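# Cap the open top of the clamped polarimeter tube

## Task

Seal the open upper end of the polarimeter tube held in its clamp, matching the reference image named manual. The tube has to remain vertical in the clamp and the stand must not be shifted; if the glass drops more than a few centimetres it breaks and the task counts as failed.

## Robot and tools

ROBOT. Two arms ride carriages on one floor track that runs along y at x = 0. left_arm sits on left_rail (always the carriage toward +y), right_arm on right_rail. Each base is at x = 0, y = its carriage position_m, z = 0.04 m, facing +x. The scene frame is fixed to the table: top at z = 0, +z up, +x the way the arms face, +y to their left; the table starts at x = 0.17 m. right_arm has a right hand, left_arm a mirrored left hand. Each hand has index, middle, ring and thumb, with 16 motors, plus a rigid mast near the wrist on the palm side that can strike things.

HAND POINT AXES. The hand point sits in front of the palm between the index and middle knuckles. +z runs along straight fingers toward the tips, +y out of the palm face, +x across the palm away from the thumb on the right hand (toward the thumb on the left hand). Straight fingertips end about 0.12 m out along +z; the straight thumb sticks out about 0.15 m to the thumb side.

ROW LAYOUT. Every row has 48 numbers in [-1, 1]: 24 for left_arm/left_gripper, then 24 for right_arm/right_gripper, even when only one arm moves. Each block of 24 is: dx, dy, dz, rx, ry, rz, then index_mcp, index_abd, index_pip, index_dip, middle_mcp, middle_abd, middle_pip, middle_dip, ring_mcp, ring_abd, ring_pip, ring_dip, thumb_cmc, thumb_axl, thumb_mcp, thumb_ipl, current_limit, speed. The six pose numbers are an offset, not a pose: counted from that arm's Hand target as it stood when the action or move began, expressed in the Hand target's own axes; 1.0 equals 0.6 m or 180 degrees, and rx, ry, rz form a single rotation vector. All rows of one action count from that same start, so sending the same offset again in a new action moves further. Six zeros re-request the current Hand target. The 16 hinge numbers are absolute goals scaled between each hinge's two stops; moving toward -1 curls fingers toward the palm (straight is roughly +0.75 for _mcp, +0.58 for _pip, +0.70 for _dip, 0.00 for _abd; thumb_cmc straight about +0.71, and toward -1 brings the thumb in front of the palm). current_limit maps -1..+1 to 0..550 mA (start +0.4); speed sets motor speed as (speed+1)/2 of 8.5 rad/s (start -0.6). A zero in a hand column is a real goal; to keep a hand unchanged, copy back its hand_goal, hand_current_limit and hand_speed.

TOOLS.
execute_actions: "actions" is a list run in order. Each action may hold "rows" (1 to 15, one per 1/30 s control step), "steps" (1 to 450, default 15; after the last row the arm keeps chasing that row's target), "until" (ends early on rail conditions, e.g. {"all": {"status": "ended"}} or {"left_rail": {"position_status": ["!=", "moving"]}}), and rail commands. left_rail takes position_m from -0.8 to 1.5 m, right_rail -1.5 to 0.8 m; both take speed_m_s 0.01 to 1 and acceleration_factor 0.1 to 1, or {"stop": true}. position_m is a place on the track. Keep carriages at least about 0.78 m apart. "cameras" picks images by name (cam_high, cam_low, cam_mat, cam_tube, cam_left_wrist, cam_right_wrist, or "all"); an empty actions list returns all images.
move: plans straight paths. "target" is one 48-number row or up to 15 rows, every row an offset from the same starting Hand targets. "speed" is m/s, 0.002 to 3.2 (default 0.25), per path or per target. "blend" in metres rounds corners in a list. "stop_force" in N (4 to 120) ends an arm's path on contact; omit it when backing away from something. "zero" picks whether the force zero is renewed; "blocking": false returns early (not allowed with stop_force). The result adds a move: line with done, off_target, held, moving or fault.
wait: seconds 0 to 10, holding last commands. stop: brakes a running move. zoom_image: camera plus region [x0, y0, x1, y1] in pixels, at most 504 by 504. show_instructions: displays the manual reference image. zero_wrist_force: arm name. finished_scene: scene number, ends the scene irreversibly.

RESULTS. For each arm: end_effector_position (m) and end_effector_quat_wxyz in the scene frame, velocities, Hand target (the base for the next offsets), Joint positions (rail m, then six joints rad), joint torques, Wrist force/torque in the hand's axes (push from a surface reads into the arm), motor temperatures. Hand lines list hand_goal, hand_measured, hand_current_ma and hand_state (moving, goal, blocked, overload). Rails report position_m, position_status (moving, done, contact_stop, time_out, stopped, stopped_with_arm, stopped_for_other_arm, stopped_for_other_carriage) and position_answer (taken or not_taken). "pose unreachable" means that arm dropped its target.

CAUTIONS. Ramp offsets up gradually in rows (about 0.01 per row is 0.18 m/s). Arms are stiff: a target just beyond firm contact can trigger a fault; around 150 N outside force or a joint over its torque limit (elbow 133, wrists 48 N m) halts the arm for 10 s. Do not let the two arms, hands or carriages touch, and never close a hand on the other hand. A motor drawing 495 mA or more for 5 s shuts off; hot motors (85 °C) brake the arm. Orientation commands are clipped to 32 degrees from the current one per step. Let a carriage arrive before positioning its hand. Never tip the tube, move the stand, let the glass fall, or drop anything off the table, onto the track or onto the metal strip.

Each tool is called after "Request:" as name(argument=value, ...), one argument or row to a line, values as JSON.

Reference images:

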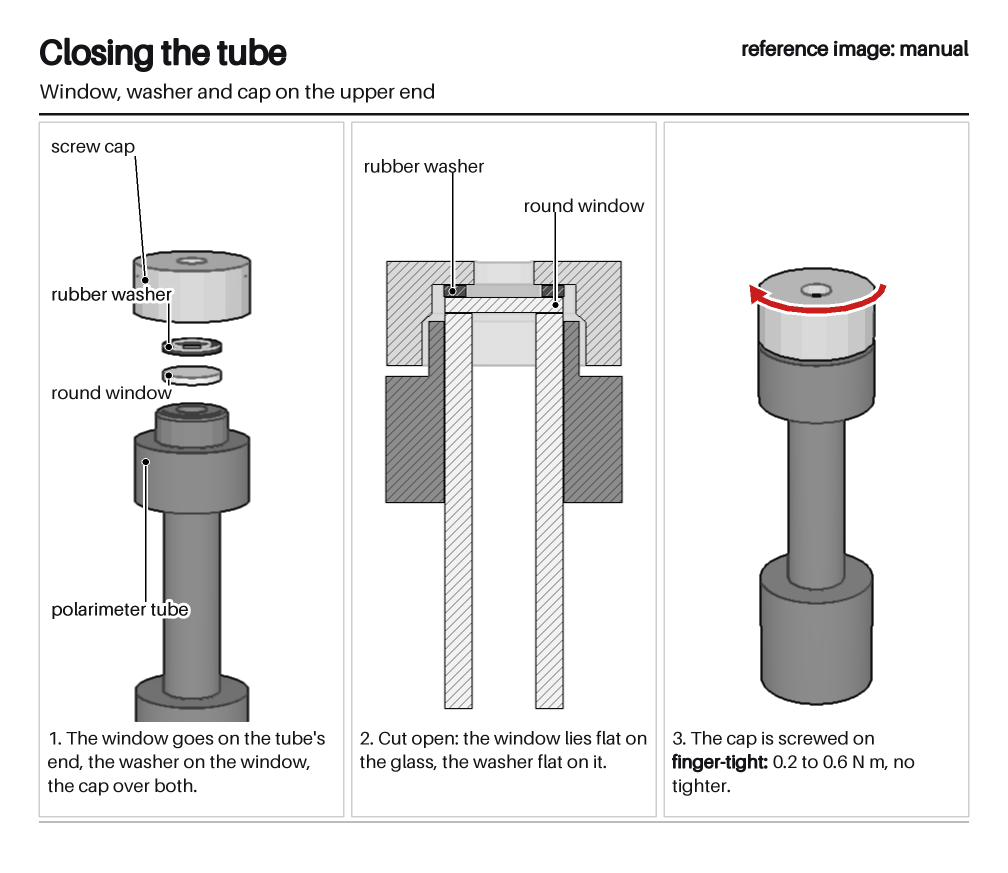

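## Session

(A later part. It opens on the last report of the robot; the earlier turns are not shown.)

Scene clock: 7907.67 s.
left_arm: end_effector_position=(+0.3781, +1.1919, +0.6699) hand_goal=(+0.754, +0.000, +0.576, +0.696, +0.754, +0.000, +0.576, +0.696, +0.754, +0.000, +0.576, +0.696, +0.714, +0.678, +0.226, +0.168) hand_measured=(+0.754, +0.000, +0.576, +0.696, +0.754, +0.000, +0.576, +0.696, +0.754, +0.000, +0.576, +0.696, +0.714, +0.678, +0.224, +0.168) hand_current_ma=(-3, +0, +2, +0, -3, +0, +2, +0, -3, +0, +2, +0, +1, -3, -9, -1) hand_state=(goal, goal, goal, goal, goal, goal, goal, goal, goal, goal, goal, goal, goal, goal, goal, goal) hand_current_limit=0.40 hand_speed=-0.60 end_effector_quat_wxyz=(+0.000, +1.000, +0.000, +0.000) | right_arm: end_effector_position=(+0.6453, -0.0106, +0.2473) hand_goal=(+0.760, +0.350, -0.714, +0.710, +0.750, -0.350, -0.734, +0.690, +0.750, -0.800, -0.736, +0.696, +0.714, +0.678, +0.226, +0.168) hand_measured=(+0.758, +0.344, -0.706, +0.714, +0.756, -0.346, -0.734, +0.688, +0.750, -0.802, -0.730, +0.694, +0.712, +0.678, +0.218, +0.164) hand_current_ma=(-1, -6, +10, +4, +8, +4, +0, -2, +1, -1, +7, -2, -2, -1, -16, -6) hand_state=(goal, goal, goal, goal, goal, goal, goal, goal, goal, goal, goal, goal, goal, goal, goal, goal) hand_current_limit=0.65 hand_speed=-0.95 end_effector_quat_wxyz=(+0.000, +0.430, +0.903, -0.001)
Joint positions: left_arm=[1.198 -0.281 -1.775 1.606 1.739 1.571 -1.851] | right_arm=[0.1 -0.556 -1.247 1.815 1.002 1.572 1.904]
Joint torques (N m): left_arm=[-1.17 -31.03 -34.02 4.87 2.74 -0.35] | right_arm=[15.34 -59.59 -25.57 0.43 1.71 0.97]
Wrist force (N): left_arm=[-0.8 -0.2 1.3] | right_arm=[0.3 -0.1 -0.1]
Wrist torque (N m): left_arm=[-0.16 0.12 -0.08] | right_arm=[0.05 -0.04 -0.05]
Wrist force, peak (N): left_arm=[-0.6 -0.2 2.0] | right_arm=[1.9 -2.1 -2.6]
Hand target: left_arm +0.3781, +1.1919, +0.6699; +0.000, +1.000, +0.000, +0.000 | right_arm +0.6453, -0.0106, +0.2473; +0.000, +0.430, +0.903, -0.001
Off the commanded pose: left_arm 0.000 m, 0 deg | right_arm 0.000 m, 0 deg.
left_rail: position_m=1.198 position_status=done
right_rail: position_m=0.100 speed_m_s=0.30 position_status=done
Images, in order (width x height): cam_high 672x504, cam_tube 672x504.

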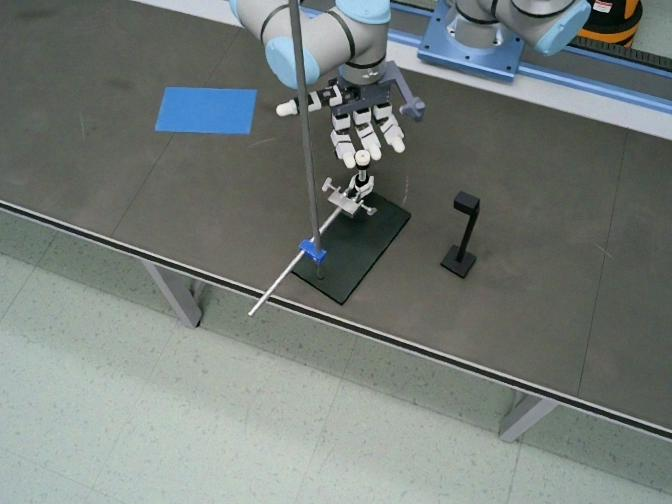

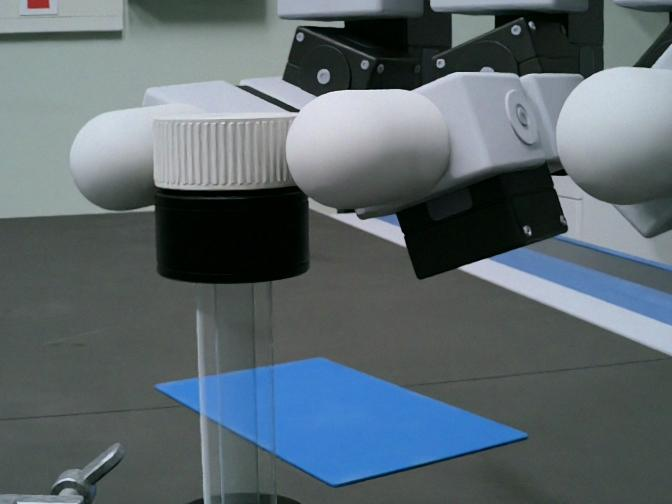

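Request:
move(
  target=[
    [0,0,0,0,0,0,0.754,0,0.576,0.696,0.754,0,0.576,0.696,0.754,0,0.576,0.696,0.714,0.678,0.226,0.168,0.4,-0.6,0,0,-0.1878,0,0,0,0.76,0.45,-0.715,0.71,0.75,-0.45,-0.735,0.69,0.75,-0.8,-0.737,0.696,0.714,0.678,0.226,0.168,0.4,-0.9],
    [0,0,0,0,0,0,0.754,0,0.576,0.696,0.754,0,0.576,0.696,0.754,0,0.576,0.696,0.714,0.678,0.226,0.168,0.4,-0.6,-0.3818,0.0222,-0.1878,-0.1037,0.0494,-0.2801,0.76,0.45,-0.715,0.71,0.75,-0.45,-0.735,0.69,0.75,-0.8,-0.737,0.696,0.714,0.678,0.226,0.168,0.4,-0.9],
  ],
  speed=[0.06,0.15],
  cameras=["cam_tube","cam_high","cam_right_wrist","cam_low"],
)

Request:
zoom_image(
  camera="cam_high",
  region=[240, 130, 440, 330],
)

Request:
zoom_image(
  camera="cam_tube",
  region=[130, 90, 330, 300],
)

Scene clock: 8001.00 s.
left_arm: end_effector_position=(+0.3781, +1.1919, +0.6699) hand_goal=(+0.754, +0.000, +0.576, +0.696, +0.754, +0.000, +0.576, +0.696, +0.754, +0.000, +0.576, +0.696, +0.714, +0.678, +0.226, +0.168) hand_measured=(+0.754, +0.000, +0.576, +0.696, +0.754, +0.000, +0.576, +0.696, +0.754, +0.000, +0.576, +0.696, +0.714, +0.678, +0.224, +0.168) hand_current_ma=(-3, +0, +2, +0, -3, +0, +2, +0, -3, +0, +2, +0, +1, -3, -9, -1) hand_state=(goal, goal, goal, goal, goal, goal, goal, goal, goal, goal, goal, goal, goal, goal, goal, goal) hand_current_limit=0.40 hand_speed=-0.60 end_effector_quat_wxyz=(+0.000, +1.000, +0.000, +0.000) | right_arm: end_effector_position=(+0.7999, -0.1800, +0.3602) hand_goal=(+0.760, +0.450, -0.714, +0.710, +0.750, -0.450, -0.734, +0.690, +0.750, -0.800, -0.736, +0.696, +0.714, +0.678, +0.226, +0.168) hand_measured=(+0.762, +0.444, -0.708, +0.714, +0.756, -0.446, -0.734, +0.688, +0.752, -0.802, -0.730, +0.694, +0.714, +0.678, +0.218, +0.164) hand_current_ma=(+1, -6, +10, +4, +7, +5, +0, -2, +1, -1, +7, -2, +0, -1, -16, -6) hand_state=(goal, goal, goal, goal, goal, goal, goal, goal, goal, goal, goal, goal, goal, goal, goal, goal) hand_current_limit=0.40 hand_speed=-0.90 end_effector_quat_wxyz=(+0.000, +0.000, +0.985, +0.173)
Joint positions: left_arm=[1.198 -0.281 -1.775 1.606 1.739 1.571 -1.851] | right_arm=[0.1 -0.715 -0.781 0.987 1.598 1.31 0.826]
Joint torques (N m): left_arm=[-0.98 -31.55 -34.36 4.79 2.72 -0.36] | right_arm=[4.23 -74.97 -49.01 9.57 -3.34 -4.04]
Wrist force (N): left_arm=[-0.5 -0.1 1.6] | right_arm=[0.1 0.0 0.0]
Wrist torque (N m): left_arm=[-0.19 0.10 -0.05] | right_arm=[0.04 -0.02 0.12]
Wrist force, peak (N): left_arm=[-0.6 0.1 2.1] | right_arm=[1.7 -0.4 0.0]
Hand target: left_arm +0.3781, +1.1919, +0.6699; +0.000, +1.000, +0.000, +0.000 | right_arm +0.8000, -0.1800, +0.3602; +0.000, +0.000, +0.985, +0.173
Off the commanded pose: left_arm 0.000 m, 0 deg | right_arm 0.000 m, 0 deg.
left_rail: position_m=1.198 position_status=done
right_rail: position_m=0.100 speed_m_s=0.30 position_status=done
move: done
Images, in order (width x height): cam_high 672x504, cam_low 672x504, cam_tube 672x504, cam_right_wrist 616x616.

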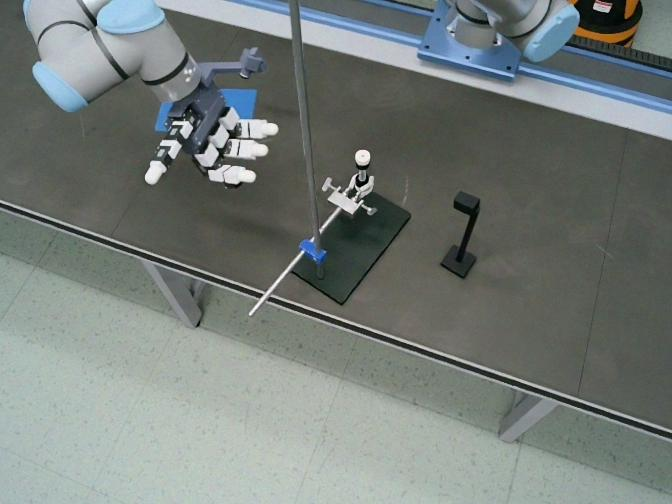

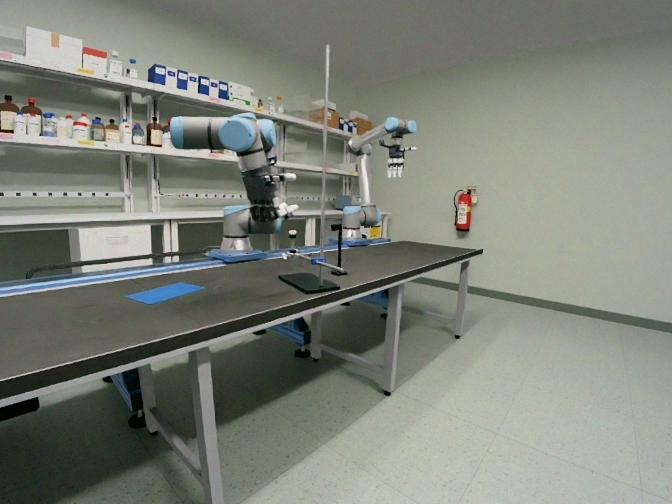

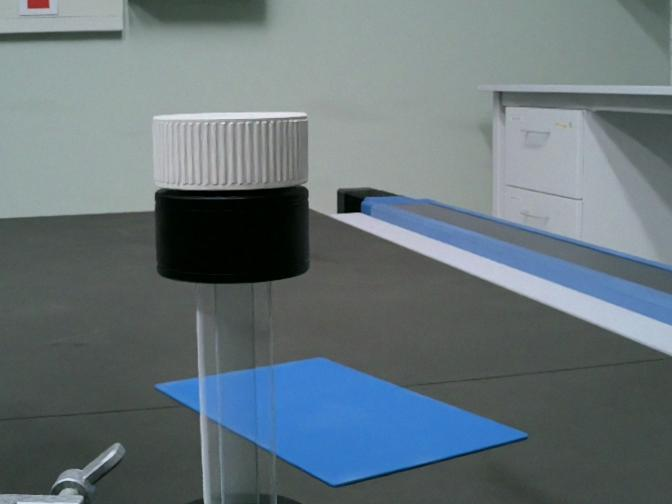

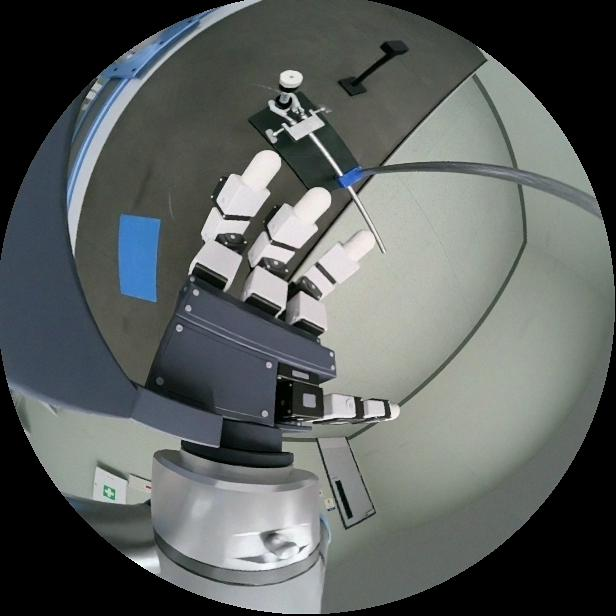

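Scaled by 2.520 from the camera's 672x504 image, which has a finer 960x720 frame.

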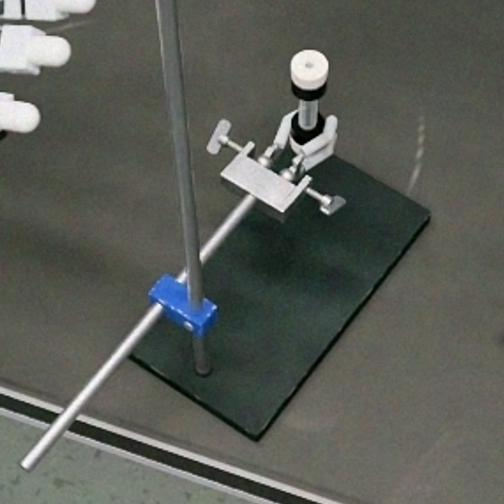

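Scaled by 2.400 from the camera's 672x504 image, which has a finer 960x720 frame.

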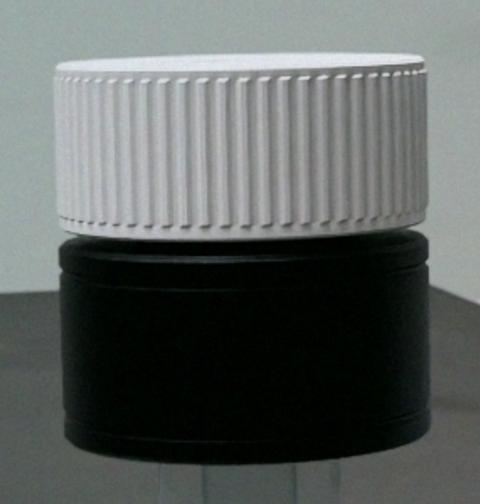

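Request:
move(
  target=[0,0,0,0,0,0,0.754,0,0.576,0.696,0.754,0,0.576,0.696,0.754,0,0.576,0.696,0.714,0.678,0.226,0.168,0.4,-0.6,-0.0933,0.0948,0.2025,0,0,0,0.76,0.5,-0.737,0.696,0.75,-0.5,-0.737,0.696,0.75,-0.8,-0.737,0.696,0.714,0.678,0.226,0.168,0.4,-0.9],
  speed=0.08,
  stop_force=6,
  cameras=["cam_high","cam_right_wrist","cam_tube"],
)

Request:
zoom_image(
  camera="cam_high",
  region=[240, 130, 440, 330],
)

Request:
zoom_image(
  camera="cam_right_wrist",
  region=[200, 60, 450, 310],
)

Scene clock: 8020.13 s.
left_arm: end_effector_position=(+0.3781, +1.1919, +0.6699) hand_goal=(+0.754, +0.000, +0.576, +0.696, +0.754, +0.000, +0.576, +0.696, +0.754, +0.000, +0.576, +0.696, +0.714, +0.678, +0.226, +0.168) hand_measured=(+0.754, +0.000, +0.576, +0.696, +0.754, +0.000, +0.576, +0.696, +0.754, +0.000, +0.576, +0.696, +0.714, +0.678, +0.224, +0.168) hand_current_ma=(-3, +0, +2, +0, -3, +0, +2, +0, -3, +0, +2, +0, +1, -3, -9, -1) hand_state=(goal, goal, goal, goal, goal, goal, goal, goal, goal, goal, goal, goal, goal, goal, goal, goal) hand_current_limit=0.40 hand_speed=-0.60 end_effector_quat_wxyz=(+0.000, +1.000, +0.000, +0.000) | right_arm: end_effector_position=(+0.8560, -0.0851, +0.2653) hand_goal=(+0.760, +0.500, -0.736, +0.696, +0.750, -0.500, -0.736, +0.696, +0.750, -0.800, -0.736, +0.696, +0.714, +0.678, +0.226, +0.168) hand_measured=(+0.762, +0.494, -0.728, +0.700, +0.756, -0.496, -0.734, +0.694, +0.752, -0.802, -0.730, +0.694, +0.714, +0.678, +0.218, +0.164) hand_current_ma=(+2, -6, +10, +4, +7, +5, +2, -2, +1, -1, +7, -2, +0, -1, -16, -6) hand_state=(goal, goal, goal, goal, goal, goal, goal, goal, goal, goal, goal, goal, goal, goal, goal, goal) hand_current_limit=0.40 hand_speed=-0.90 end_effector_quat_wxyz=(+0.000, +0.000, +0.985, +0.173)
Joint positions: left_arm=[1.198 -0.281 -1.775 1.606 1.739 1.571 -1.851] | right_arm=[0.1 -0.591 -0.718 1.038 1.451 1.284 0.951]
Joint torques (N m): left_arm=[-1.12 -30.67 -34.02 4.75 2.66 -0.42] | right_arm=[16.48 -79.29 -45.63 0.73 -3.36 2.83]
Wrist force (N): left_arm=[-0.7 0.3 1.5] | right_arm=[0.5 0.3 0.4]
Wrist torque (N m): left_arm=[-0.13 0.13 -0.08] | right_arm=[0.04 -0.04 0.02]
Wrist force, peak (N): left_arm=[-0.7 0.6 2.1] | right_arm=[-0.1 0.6 0.7]
Hand target: left_arm +0.3781, +1.1919, +0.6699; +0.000, +1.000, +0.000, +0.000 | right_arm +0.8560, -0.0851, +0.2653; +0.000, +0.000, +0.985, +0.173
Off the commanded pose: left_arm 0.000 m, 0 deg | right_arm 0.000 m, 0 deg.
left_rail: position_m=1.198 position_status=done
right_rail: position_m=0.100 speed_m_s=0.30 position_status=done
move: done
Images, in order (width x height): cam_high 672x504, cam_tube 672x504, cam_right_wrist 616x616.

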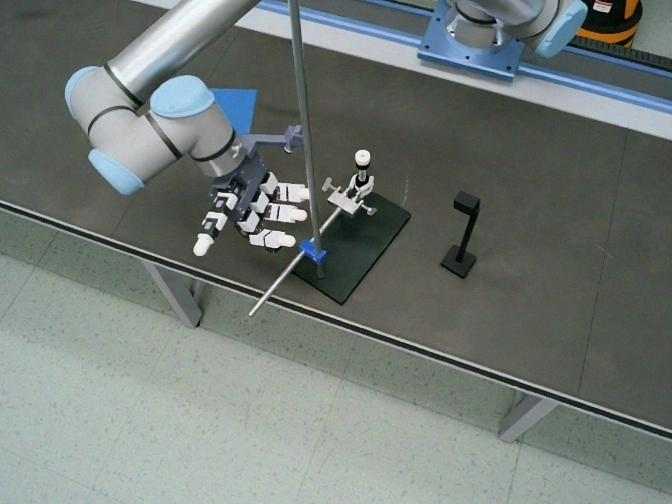

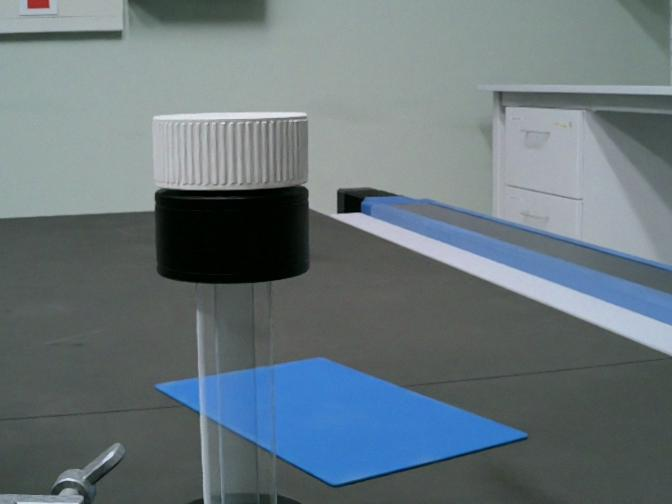

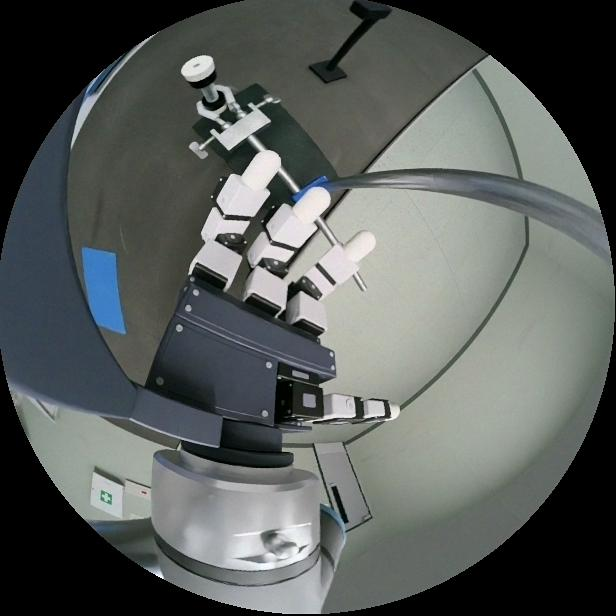

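Scaled by 2.520 from the camera's 672x504 image, which has a finer 960x720 frame.

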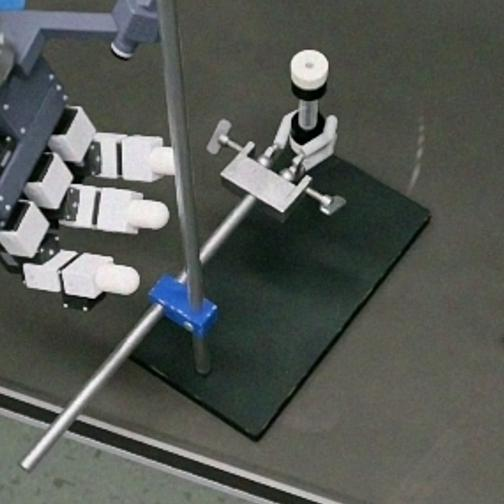

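Scaled by 2.016 from the camera's 616x616 image, which has a finer 880x880 frame.

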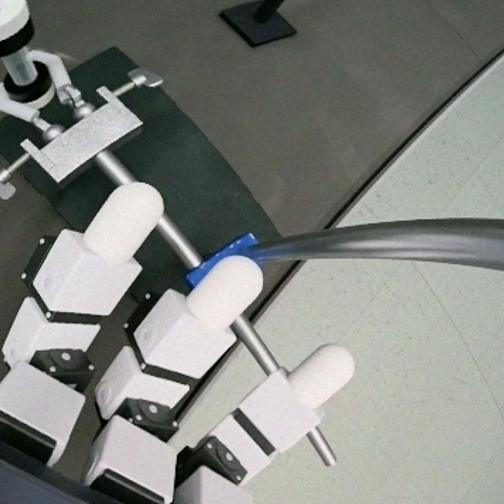

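Request:
move(
  target=[0,0,0,0,0,0,0.754,0,0.576,0.696,0.754,0,0.576,0.696,0.754,0,0.576,0.696,0.714,0.678,0.226,0.168,0.4,-0.6,0.0233,0,0,0,0,0,0.76,0.5,-0.737,0.696,0.75,-0.5,-0.737,0.696,0.75,-0.8,-0.737,0.696,0.714,0.678,0.226,0.168,0.4,-0.9],
  speed=0.03,
  cameras=["cam_high","cam_right_wrist","cam_low"],
)

Request:
zoom_image(
  camera="cam_high",
  region=[260, 160, 360, 290],
)

Request:
zoom_image(
  camera="cam_right_wrist",
  region=[250, 100, 450, 300],
)

Request:
zoom_image(
  camera="cam_low",
  region=[240, 160, 380, 300],
)

Scene clock: 8076.63 s.
left_arm: end_effector_position=(+0.3781, +1.1919, +0.6699) hand_goal=(+0.754, +0.000, +0.576, +0.696, +0.754, +0.000, +0.576, +0.696, +0.754, +0.000, +0.576, +0.696, +0.714, +0.678, +0.226, +0.168) hand_measured=(+0.754, +0.000, +0.576, +0.696, +0.754, +0.000, +0.576, +0.696, +0.754, +0.000, +0.576, +0.696, +0.714, +0.678, +0.224, +0.168) hand_current_ma=(-3, +0, +2, +0, -3, +0, +2, +0, -3, +0, +2, +0, +1, -3, -9, -1) hand_state=(goal, goal, goal, goal, goal, goal, goal, goal, goal, goal, goal, goal, goal, goal, goal, goal) hand_current_limit=0.40 hand_speed=-0.60 end_effector_quat_wxyz=(+0.000, +1.000, +0.000, +0.000) | right_arm: end_effector_position=(+0.8420, -0.0851, +0.2653) hand_goal=(+0.760, +0.500, -0.736, +0.696, +0.750, -0.500, -0.736, +0.696, +0.750, -0.800, -0.736, +0.696, +0.714, +0.678, +0.226, +0.168) hand_measured=(+0.762, +0.494, -0.728, +0.700, +0.756, -0.496, -0.734, +0.694, +0.752, -0.802, -0.730, +0.694, +0.714, +0.678, +0.218, +0.164) hand_current_ma=(+2, -6, +10, +4, +7, +5, +2, -2, +1, -1, +7, -2, +1, -1, -16, -6) hand_state=(goal, goal, goal, goal, goal, goal, goal, goal, goal, goal, goal, goal, goal, goal, goal, goal) hand_current_limit=0.40 hand_speed=-0.90 end_effector_quat_wxyz=(+0.000, +0.000, +0.985, +0.173)
Joint positions: left_arm=[1.198 -0.281 -1.775 1.606 1.739 1.571 -1.851] | right_arm=[0.1 -0.6 -0.741 1.081 1.433 1.285 0.942]
Joint torques (N m): left_arm=[-1.15 -31.67 -34.54 4.9 2.7 -0.42] | right_arm=[-18.57 -105.66 -29.92 0.7 1.8 -3.99]
Wrist force (N): left_arm=[-0.6 0.0 1.2] | right_arm=[-0.1 0.3 0.0]
Wrist torque (N m): left_arm=[-0.14 0.10 -0.07] | right_arm=[0.08 0.02 0.13]
Wrist force, peak (N): left_arm=[-0.4 0.2 2.0] | right_arm=[0.0 0.7 0.6]
Hand target: left_arm +0.3781, +1.1919, +0.6699; +0.000, +1.000, +0.000, +0.000 | right_arm +0.8420, -0.0851, +0.2653; +0.000, +0.000, +0.985, +0.173
Off the commanded pose: left_arm 0.000 m, 0 deg | right_arm 0.000 m, 0 deg.
left_rail: position_m=1.198 position_status=done
right_rail: position_m=0.100 speed_m_s=0.30 position_status=done
move: done
Images, in order (width x height): cam_high 672x504, cam_low 672x504, cam_right_wrist 616x616.

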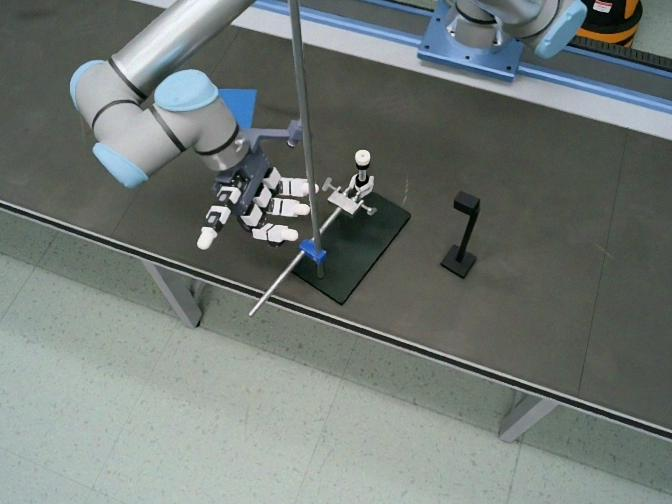

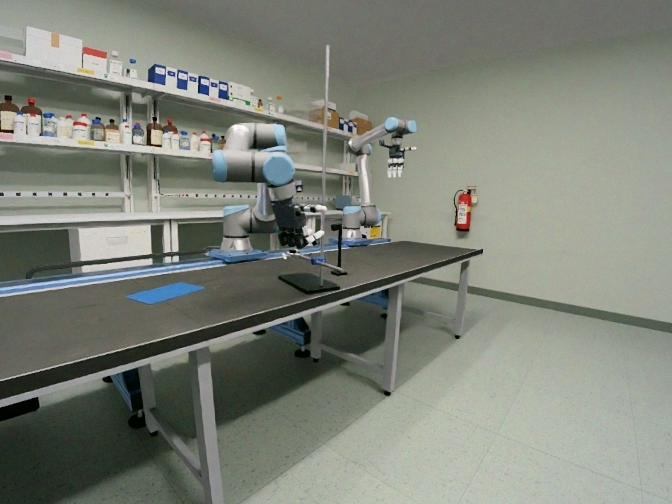

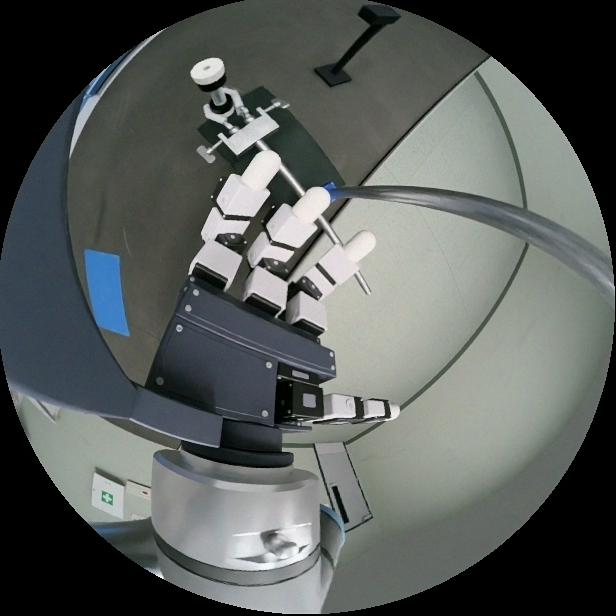

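Scaled by 3.877 from the camera's 672x504 image, which has a finer 960x720 frame.

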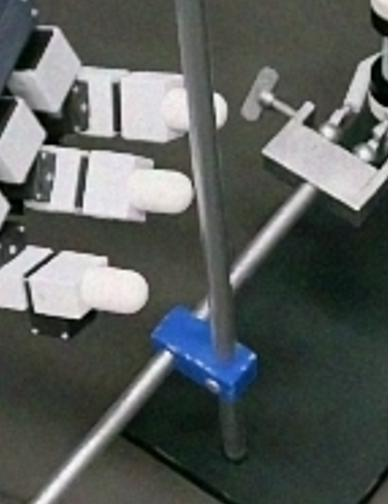

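Scaled by 2.520 from the camera's 616x616 image, which has a finer 880x880 frame.

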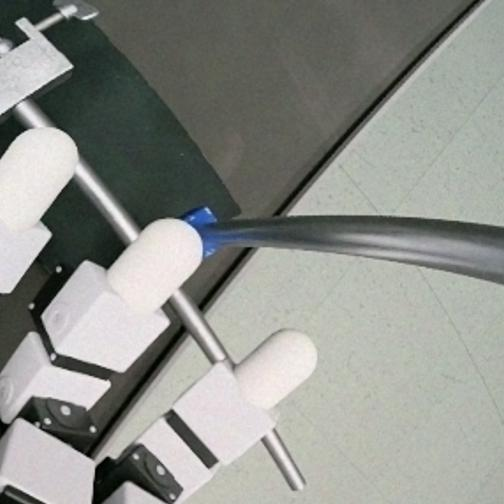

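Scaled by 3.600 from the camera's 672x504 image, which has a finer 960x720 frame.

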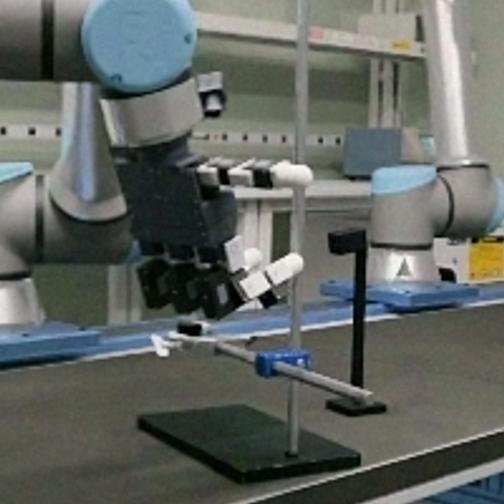

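Request:
move(
  target=[0,0,0,0,0,0,0.754,0,0.576,0.696,0.754,0,0.576,0.696,0.754,0,0.576,0.696,0.714,0.678,0.226,0.168,0.4,-0.6,0,0.047,0.0171,0,0,0,0.76,0.5,-0.737,0.696,0.75,-0.5,-0.737,0.696,0.75,-0.8,-0.737,0.696,0.714,0.678,0.226,0.168,0.4,-0.9],
  speed=0.015,
  stop_force=4,
  cameras=["cam_high","cam_right_wrist","cam_tube"],
)

Request:
zoom_image(
  camera="cam_high",
  region=[260, 160, 360, 290],
)

Request:
zoom_image(
  camera="cam_right_wrist",
  region=[250, 100, 450, 300],
)

Scene clock: 8096.80 s.
left_arm: end_effector_position=(+0.3781, +1.1919, +0.6699) hand_goal=(+0.754, +0.000, +0.576, +0.696, +0.754, +0.000, +0.576, +0.696, +0.754, +0.000, +0.576, +0.696, +0.714, +0.678, +0.226, +0.168) hand_measured=(+0.754, +0.000, +0.576, +0.696, +0.754, +0.000, +0.576, +0.696, +0.754, +0.000, +0.576, +0.696, +0.714, +0.678, +0.224, +0.168) hand_current_ma=(-3, +0, +2, +0, -3, +0, +2, +0, -3, +0, +2, +0, +1, -3, -9, -1) hand_state=(goal, goal, goal, goal, goal, goal, goal, goal, goal, goal, goal, goal, goal, goal, goal, goal) hand_current_limit=0.40 hand_speed=-0.60 end_effector_quat_wxyz=(+0.000, +1.000, +0.000, +0.000) | right_arm: end_effector_position=(+0.8420, -0.0551, +0.2653) hand_goal=(+0.760, +0.500, -0.736, +0.696, +0.750, -0.500, -0.736, +0.696, +0.750, -0.800, -0.736, +0.696, +0.714, +0.678, +0.226, +0.168) hand_measured=(+0.762, +0.494, -0.728, +0.700, +0.756, -0.496, -0.734, +0.694, +0.752, -0.802, -0.730, +0.694, +0.714, +0.678, +0.218, +0.164) hand_current_ma=(+2, -6, +10, +4, +7, +5, +2, -2, +1, -1, +7, -2, +1, -1, -16, -6) hand_state=(goal, goal, goal, goal, goal, goal, goal, goal, goal, goal, goal, goal, goal, goal, goal, goal) hand_current_limit=0.40 hand_speed=-0.90 end_effector_quat_wxyz=(+0.000, +0.000, +0.985, +0.173)
Joint positions: left_arm=[1.198 -0.281 -1.775 1.606 1.739 1.571 -1.851] | right_arm=[0.1 -0.571 -0.762 1.116 1.41 1.28 0.972]
Joint torques (N m): left_arm=[-0.5 -30.64 -34.12 4.92 2.7 -0.39] | right_arm=[16.78 -105.57 -28.65 0.84 -3.49 2.86]
Wrist force (N): left_arm=[-0.3 -0.2 1.6] | right_arm=[0.6 0.1 0.0]
Wrist torque (N m): left_arm=[-0.19 0.09 -0.04] | right_arm=[0.05 -0.08 0.03]
Wrist force, peak (N): left_arm=[-0.8 -0.2 2.0] | right_arm=[0.7 0.6 0.0]
Hand target: left_arm +0.3781, +1.1919, +0.6699; +0.000, +1.000, +0.000, +0.000 | right_arm +0.8420, -0.0551, +0.2653; +0.000, +0.000, +0.985, +0.173
Off the commanded pose: left_arm 0.000 m, 0 deg | right_arm 0.000 m, 0 deg.
left_rail: position_m=1.198 position_status=done
right_rail: position_m=0.100 speed_m_s=0.30 position_status=done
move: done
Images, in order (width x height): cam_high 672x504, cam_tube 672x504, cam_right_wrist 616x616.

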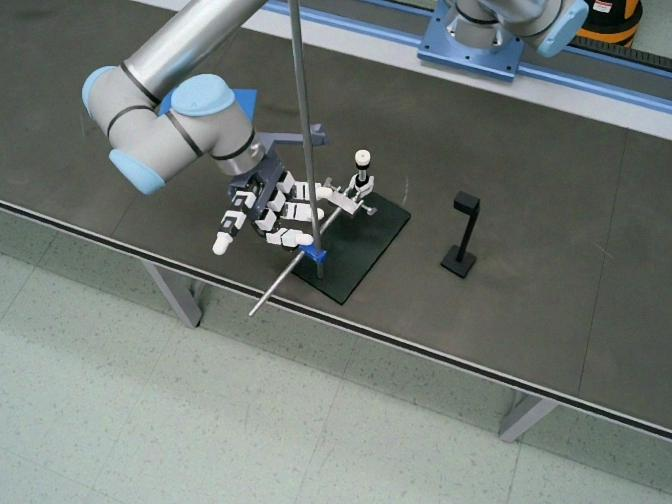

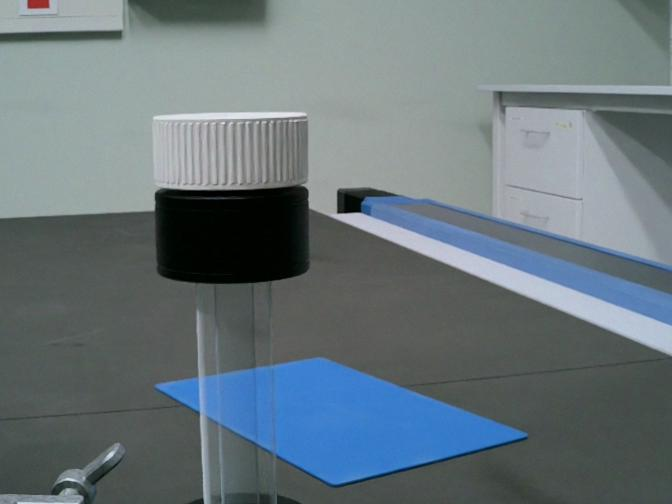

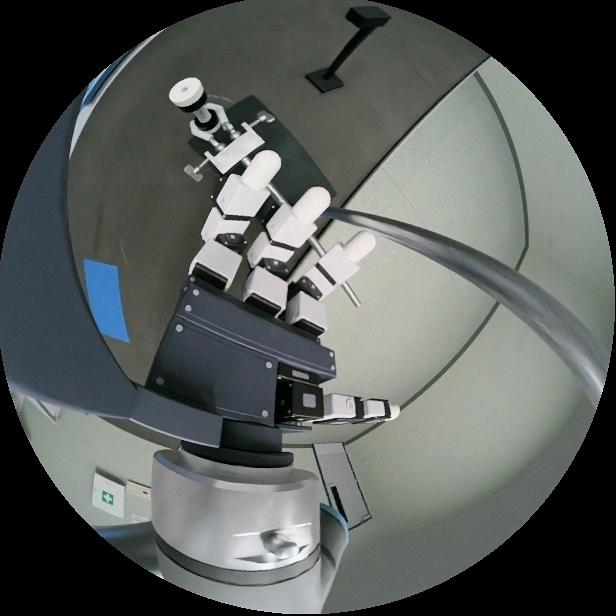

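Scaled by 3.877 from the camera's 672x504 image, which has a finer 960x720 frame.

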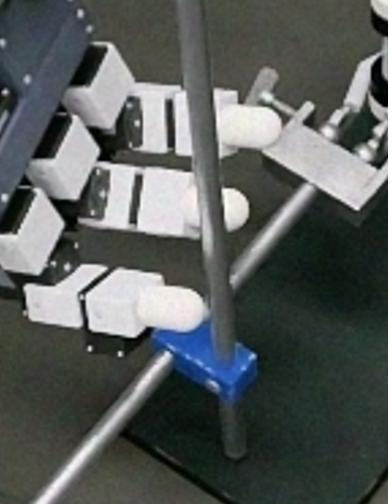

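Scaled by 2.520 from the camera's 616x616 image, which has a finer 880x880 frame.

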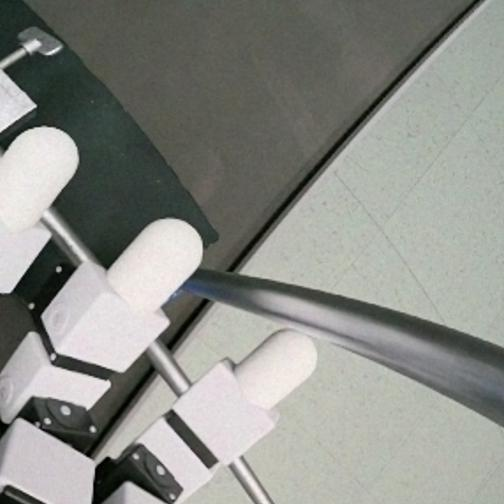

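Request:
move(
  target=[0,0,0,0,0,0,0.754,0,0.576,0.696,0.754,0,0.576,0.696,0.754,0,0.576,0.696,0.714,0.678,0.226,0.168,0.4,-0.6,0,0.0219,0.008,0,0,0,0.76,0.5,-0.737,0.696,0.75,-0.5,-0.737,0.696,0.75,-0.8,-0.737,0.696,0.714,0.678,0.226,0.168,0.4,-0.9],
  speed=0.012,
  stop_force=4,
  cameras=["cam_high","cam_right_wrist","cam_tube"],
)

Request:
zoom_image(
  camera="cam_high",
  region=[260, 160, 360, 290],
)

Request:
zoom_image(
  camera="cam_right_wrist",
  region=[250, 100, 450, 300],
)

Scene clock: 8112.07 s.
left_arm: end_effector_position=(+0.3781, +1.1919, +0.6699) hand_goal=(+0.754, +0.000, +0.576, +0.696, +0.754, +0.000, +0.576, +0.696, +0.754, +0.000, +0.576, +0.696, +0.714, +0.678, +0.226, +0.168) hand_measured=(+0.754, +0.000, +0.576, +0.696, +0.754, +0.000, +0.576, +0.696, +0.754, +0.000, +0.576, +0.696, +0.714, +0.678, +0.224, +0.168) hand_current_ma=(-3, +0, +2, +0, -3, +0, +2, +0, -3, +0, +2, +0, +1, -3, -9, -1) hand_state=(goal, goal, goal, goal, goal, goal, goal, goal, goal, goal, goal, goal, goal, goal, goal, goal) hand_current_limit=0.40 hand_speed=-0.60 end_effector_quat_wxyz=(+0.000, +1.000, +0.000, +0.000) | right_arm: end_effector_position=(+0.8420, -0.0411, +0.2653) hand_goal=(+0.760, +0.500, -0.736, +0.696, +0.750, -0.500, -0.736, +0.696, +0.750, -0.800, -0.736, +0.696, +0.714, +0.678, +0.226, +0.168) hand_measured=(+0.762, +0.494, -0.728, +0.700, +0.756, -0.496, -0.734, +0.694, +0.752, -0.802, -0.730, +0.694, +0.714, +0.678, +0.218, +0.164) hand_current_ma=(+2, -6, +10, +4, +7, +5, +2, -2, +1, -1, +7, -2, +1, -1, -16, -6) hand_state=(goal, goal, goal, goal, goal, goal, goal, goal, goal, goal, goal, goal, goal, goal, goal, goal) hand_current_limit=0.40 hand_speed=-0.90 end_effector_quat_wxyz=(+0.000, +0.000, +0.985, +0.173)
Joint positions: left_arm=[1.198 -0.281 -1.775 1.606 1.739 1.571 -1.851] | right_arm=[0.1 -0.557 -0.77 1.131 1.399 1.277 0.986]
Joint torques (N m): left_arm=[-1.25 -31.59 -34.47 4.81 2.74 -0.31] | right_arm=[15.94 -104.71 -28.87 1 -3.44 3.15]
Wrist force (N): left_arm=[-0.7 0.2 1.1] | right_arm=[0.3 0.6 0.1]
Wrist torque (N m): left_arm=[-0.10 0.11 -0.08] | right_arm=[0.12 -0.05 0.01]
Wrist force, peak (N): left_arm=[-1.2 0.3 1.9] | right_arm=[0.3 1.0 0.0]
Hand target: left_arm +0.3781, +1.1919, +0.6699; +0.000, +1.000, +0.000, +0.000 | right_arm +0.8420, -0.0411, +0.2653; +0.000, +0.000, +0.985, +0.173
Off the commanded pose: left_arm 0.000 m, 0 deg | right_arm 0.000 m, 0 deg.
left_rail: position_m=1.198 position_status=done
right_rail: position_m=0.100 speed_m_s=0.30 position_status=done
move: done
Images, in order (width x height): cam_high 672x504, cam_tube 672x504, cam_right_wrist 616x616.

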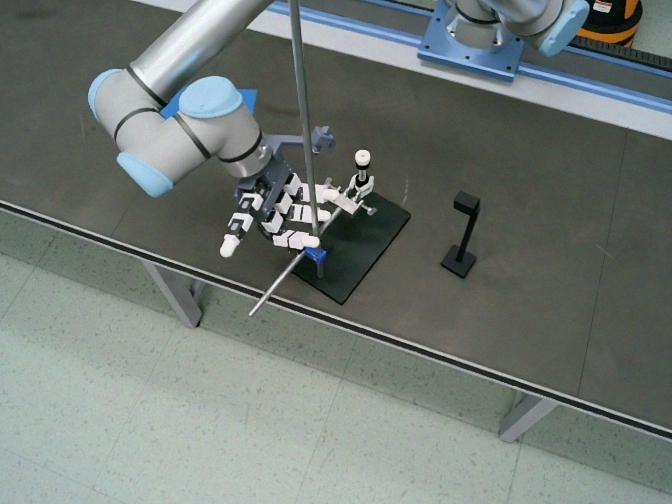

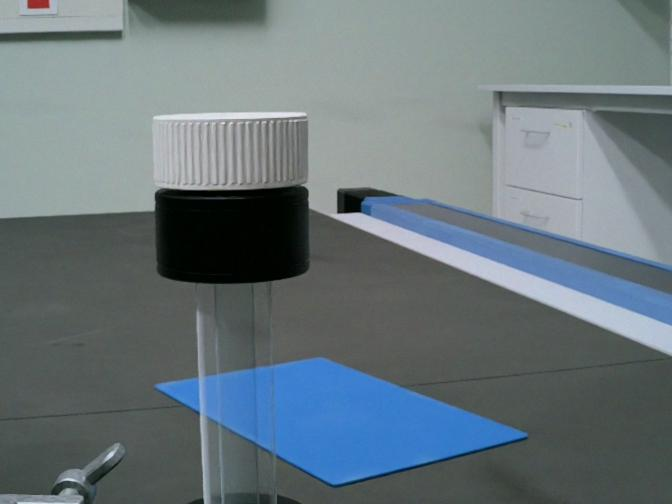

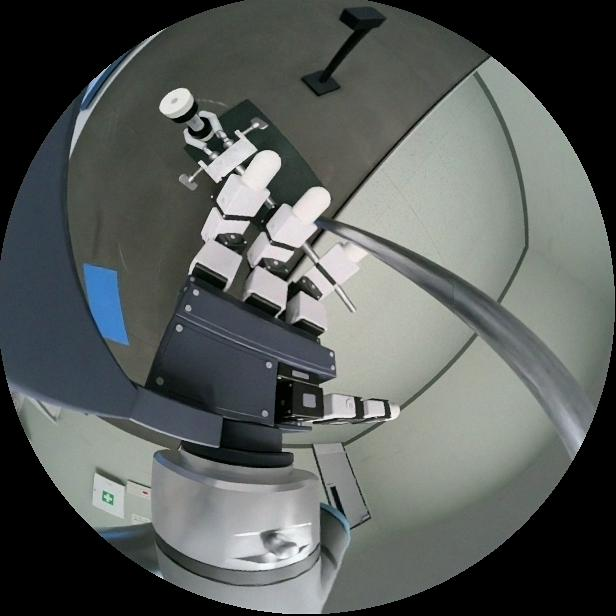

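Scaled by 3.877 from the camera's 672x504 image, which has a finer 960x720 frame.

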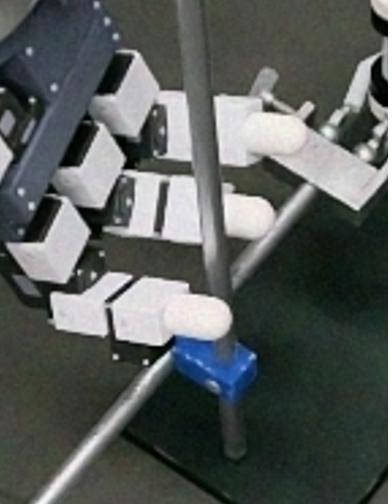

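Scaled by 2.520 from the camera's 616x616 image, which has a finer 880x880 frame.

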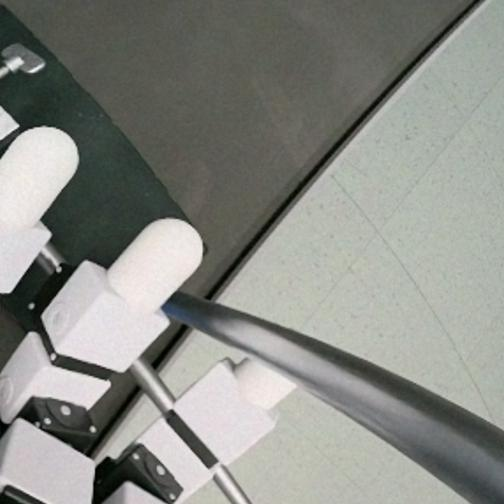

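Request:
move(
  target=[
    [0,0,0,0,0,0,0.754,0,0.576,0.696,0.754,0,0.576,0.696,0.754,0,0.576,0.696,0.714,0.678,0.226,0.168,0.4,-0.6,0.001,0,0,0,0,0,0.76,0.15,-0.737,0.696,0.75,-0.5,-0.737,0.696,0.75,-0.8,-0.737,0.696,0.714,0.678,0.226,0.168,0.4,-0.9],
    [0,0,0,0,0,0,0.754,0,0.576,0.696,0.754,0,0.576,0.696,0.754,0,0.576,0.696,0.714,0.678,0.226,0.168,0.4,-0.6,0.02,0,0,0,0,0,0.76,0.15,-0.737,0.696,0.75,-0.5,-0.737,0.696,0.75,-0.8,-0.737,0.696,0.714,0.678,0.226,0.168,0.4,-0.9],
  ],
  speed=0.008,
  stop_force=5,
  cameras=["cam_high","cam_tube"],
)

Request:
zoom_image(
  camera="cam_high",
  region=[260, 160, 360, 290],
)

Scene clock: 8130.73 s.
left_arm: end_effector_position=(+0.3781, +1.1919, +0.6699) hand_goal=(+0.754, +0.000, +0.576, +0.696, +0.754, +0.000, +0.576, +0.696, +0.754, +0.000, +0.576, +0.696, +0.714, +0.678, +0.226, +0.168) hand_measured=(+0.754, +0.000, +0.576, +0.696, +0.754, +0.000, +0.576, +0.696, +0.754, +0.000, +0.576, +0.696, +0.714, +0.678, +0.224, +0.168) hand_current_ma=(-3, +0, +2, +0, -3, +0, +2, +0, -3, +0, +2, +0, +1, -3, -9, -1) hand_state=(goal, goal, goal, goal, goal, goal, goal, goal, goal, goal, goal, goal, goal, goal, goal, goal) hand_current_limit=0.40 hand_speed=-0.60 end_effector_quat_wxyz=(+0.000, +1.000, +0.000, +0.000) | right_arm: end_effector_position=(+0.8343, -0.0411, +0.2653) hand_goal=(+0.760, +0.150, -0.736, +0.696, +0.750, -0.500, -0.736, +0.696, +0.750, -0.800, -0.736, +0.696, +0.714, +0.678, +0.226, +0.168) hand_measured=(+0.762, +0.166, -0.728, +0.700, +0.756, -0.496, -0.734, +0.694, +0.752, -0.802, -0.730, +0.694, +0.714, +0.678, +0.218, +0.164) hand_current_ma=(+1, +22, +11, +4, +7, +5, +2, -2, +1, -1, +7, -2, +1, -1, -16, -6) hand_state=(goal, goal, goal, goal, goal, goal, goal, goal, goal, goal, goal, goal, goal, goal, goal, goal) hand_current_limit=0.40 hand_speed=-0.90 end_effector_quat_wxyz=(+0.000, +0.000, +0.985, +0.173)
Joint positions: left_arm=[1.198 -0.281 -1.775 1.606 1.739 1.571 -1.851] | right_arm=[0.1 -0.562 -0.783 1.154 1.39 1.278 0.981]
Joint torques (N m): left_arm=[-1.77 -31.48 -34.26 4.76 2.68 -0.35] | right_arm=[15.09 -74.47 -45.04 9.57 0.31 2.66]
Wrist force (N): left_arm=[-0.4 -0.4 1.3] | right_arm=[-3.2 0.6 0.1]
Wrist torque (N m): left_arm=[-0.21 0.08 -0.04] | right_arm=[0.06 -0.18 0.10]
Wrist force, peak (N): left_arm=[-1.2 -0.3 1.8] | right_arm=[-6.2 -0.1 -0.2]
Hand target: left_arm +0.3781, +1.1919, +0.6699; +0.000, +1.000, +0.000, +0.000 | right_arm +0.8343, -0.0411, +0.2653; +0.000, +0.000, +0.985, +0.173 (not the last commanded pose)
Off the commanded pose: left_arm 0.000 m, 0 deg | right_arm 0.004 m, 0 deg.
left_rail: position_m=1.198 position_status=done
right_rail: position_m=0.100 speed_m_s=0.30 position_status=done
move: contact (right_arm); path passed 1 of 2 targets
Images, in order (width x height): cam_high 672x504, cam_tube 672x504.

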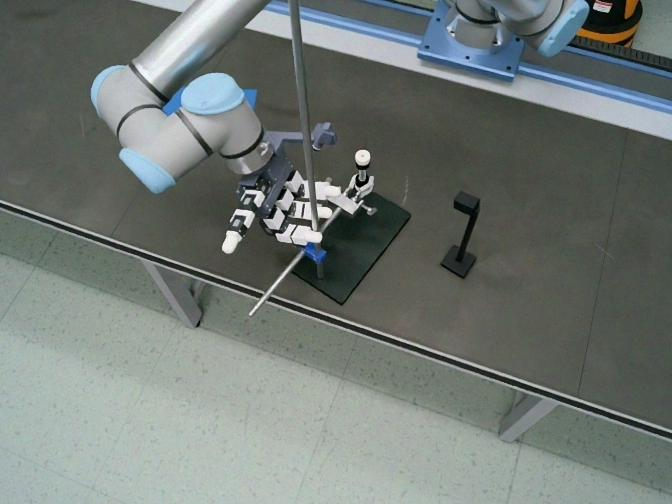

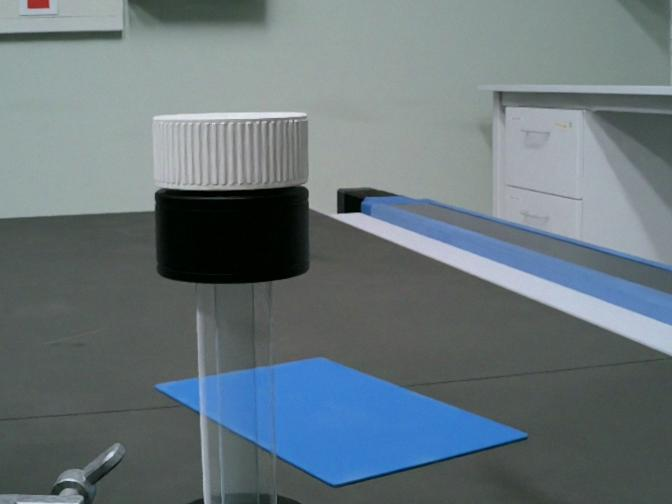

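Scaled by 3.877 from the camera's 672x504 image, which has a finer 960x720 frame.

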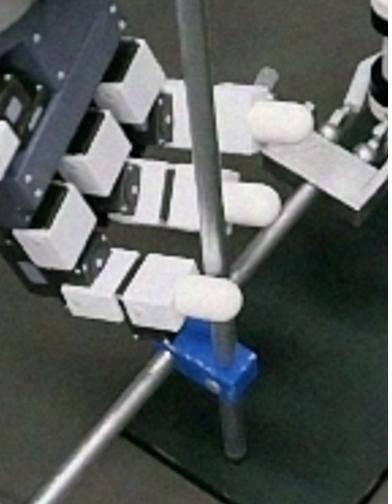

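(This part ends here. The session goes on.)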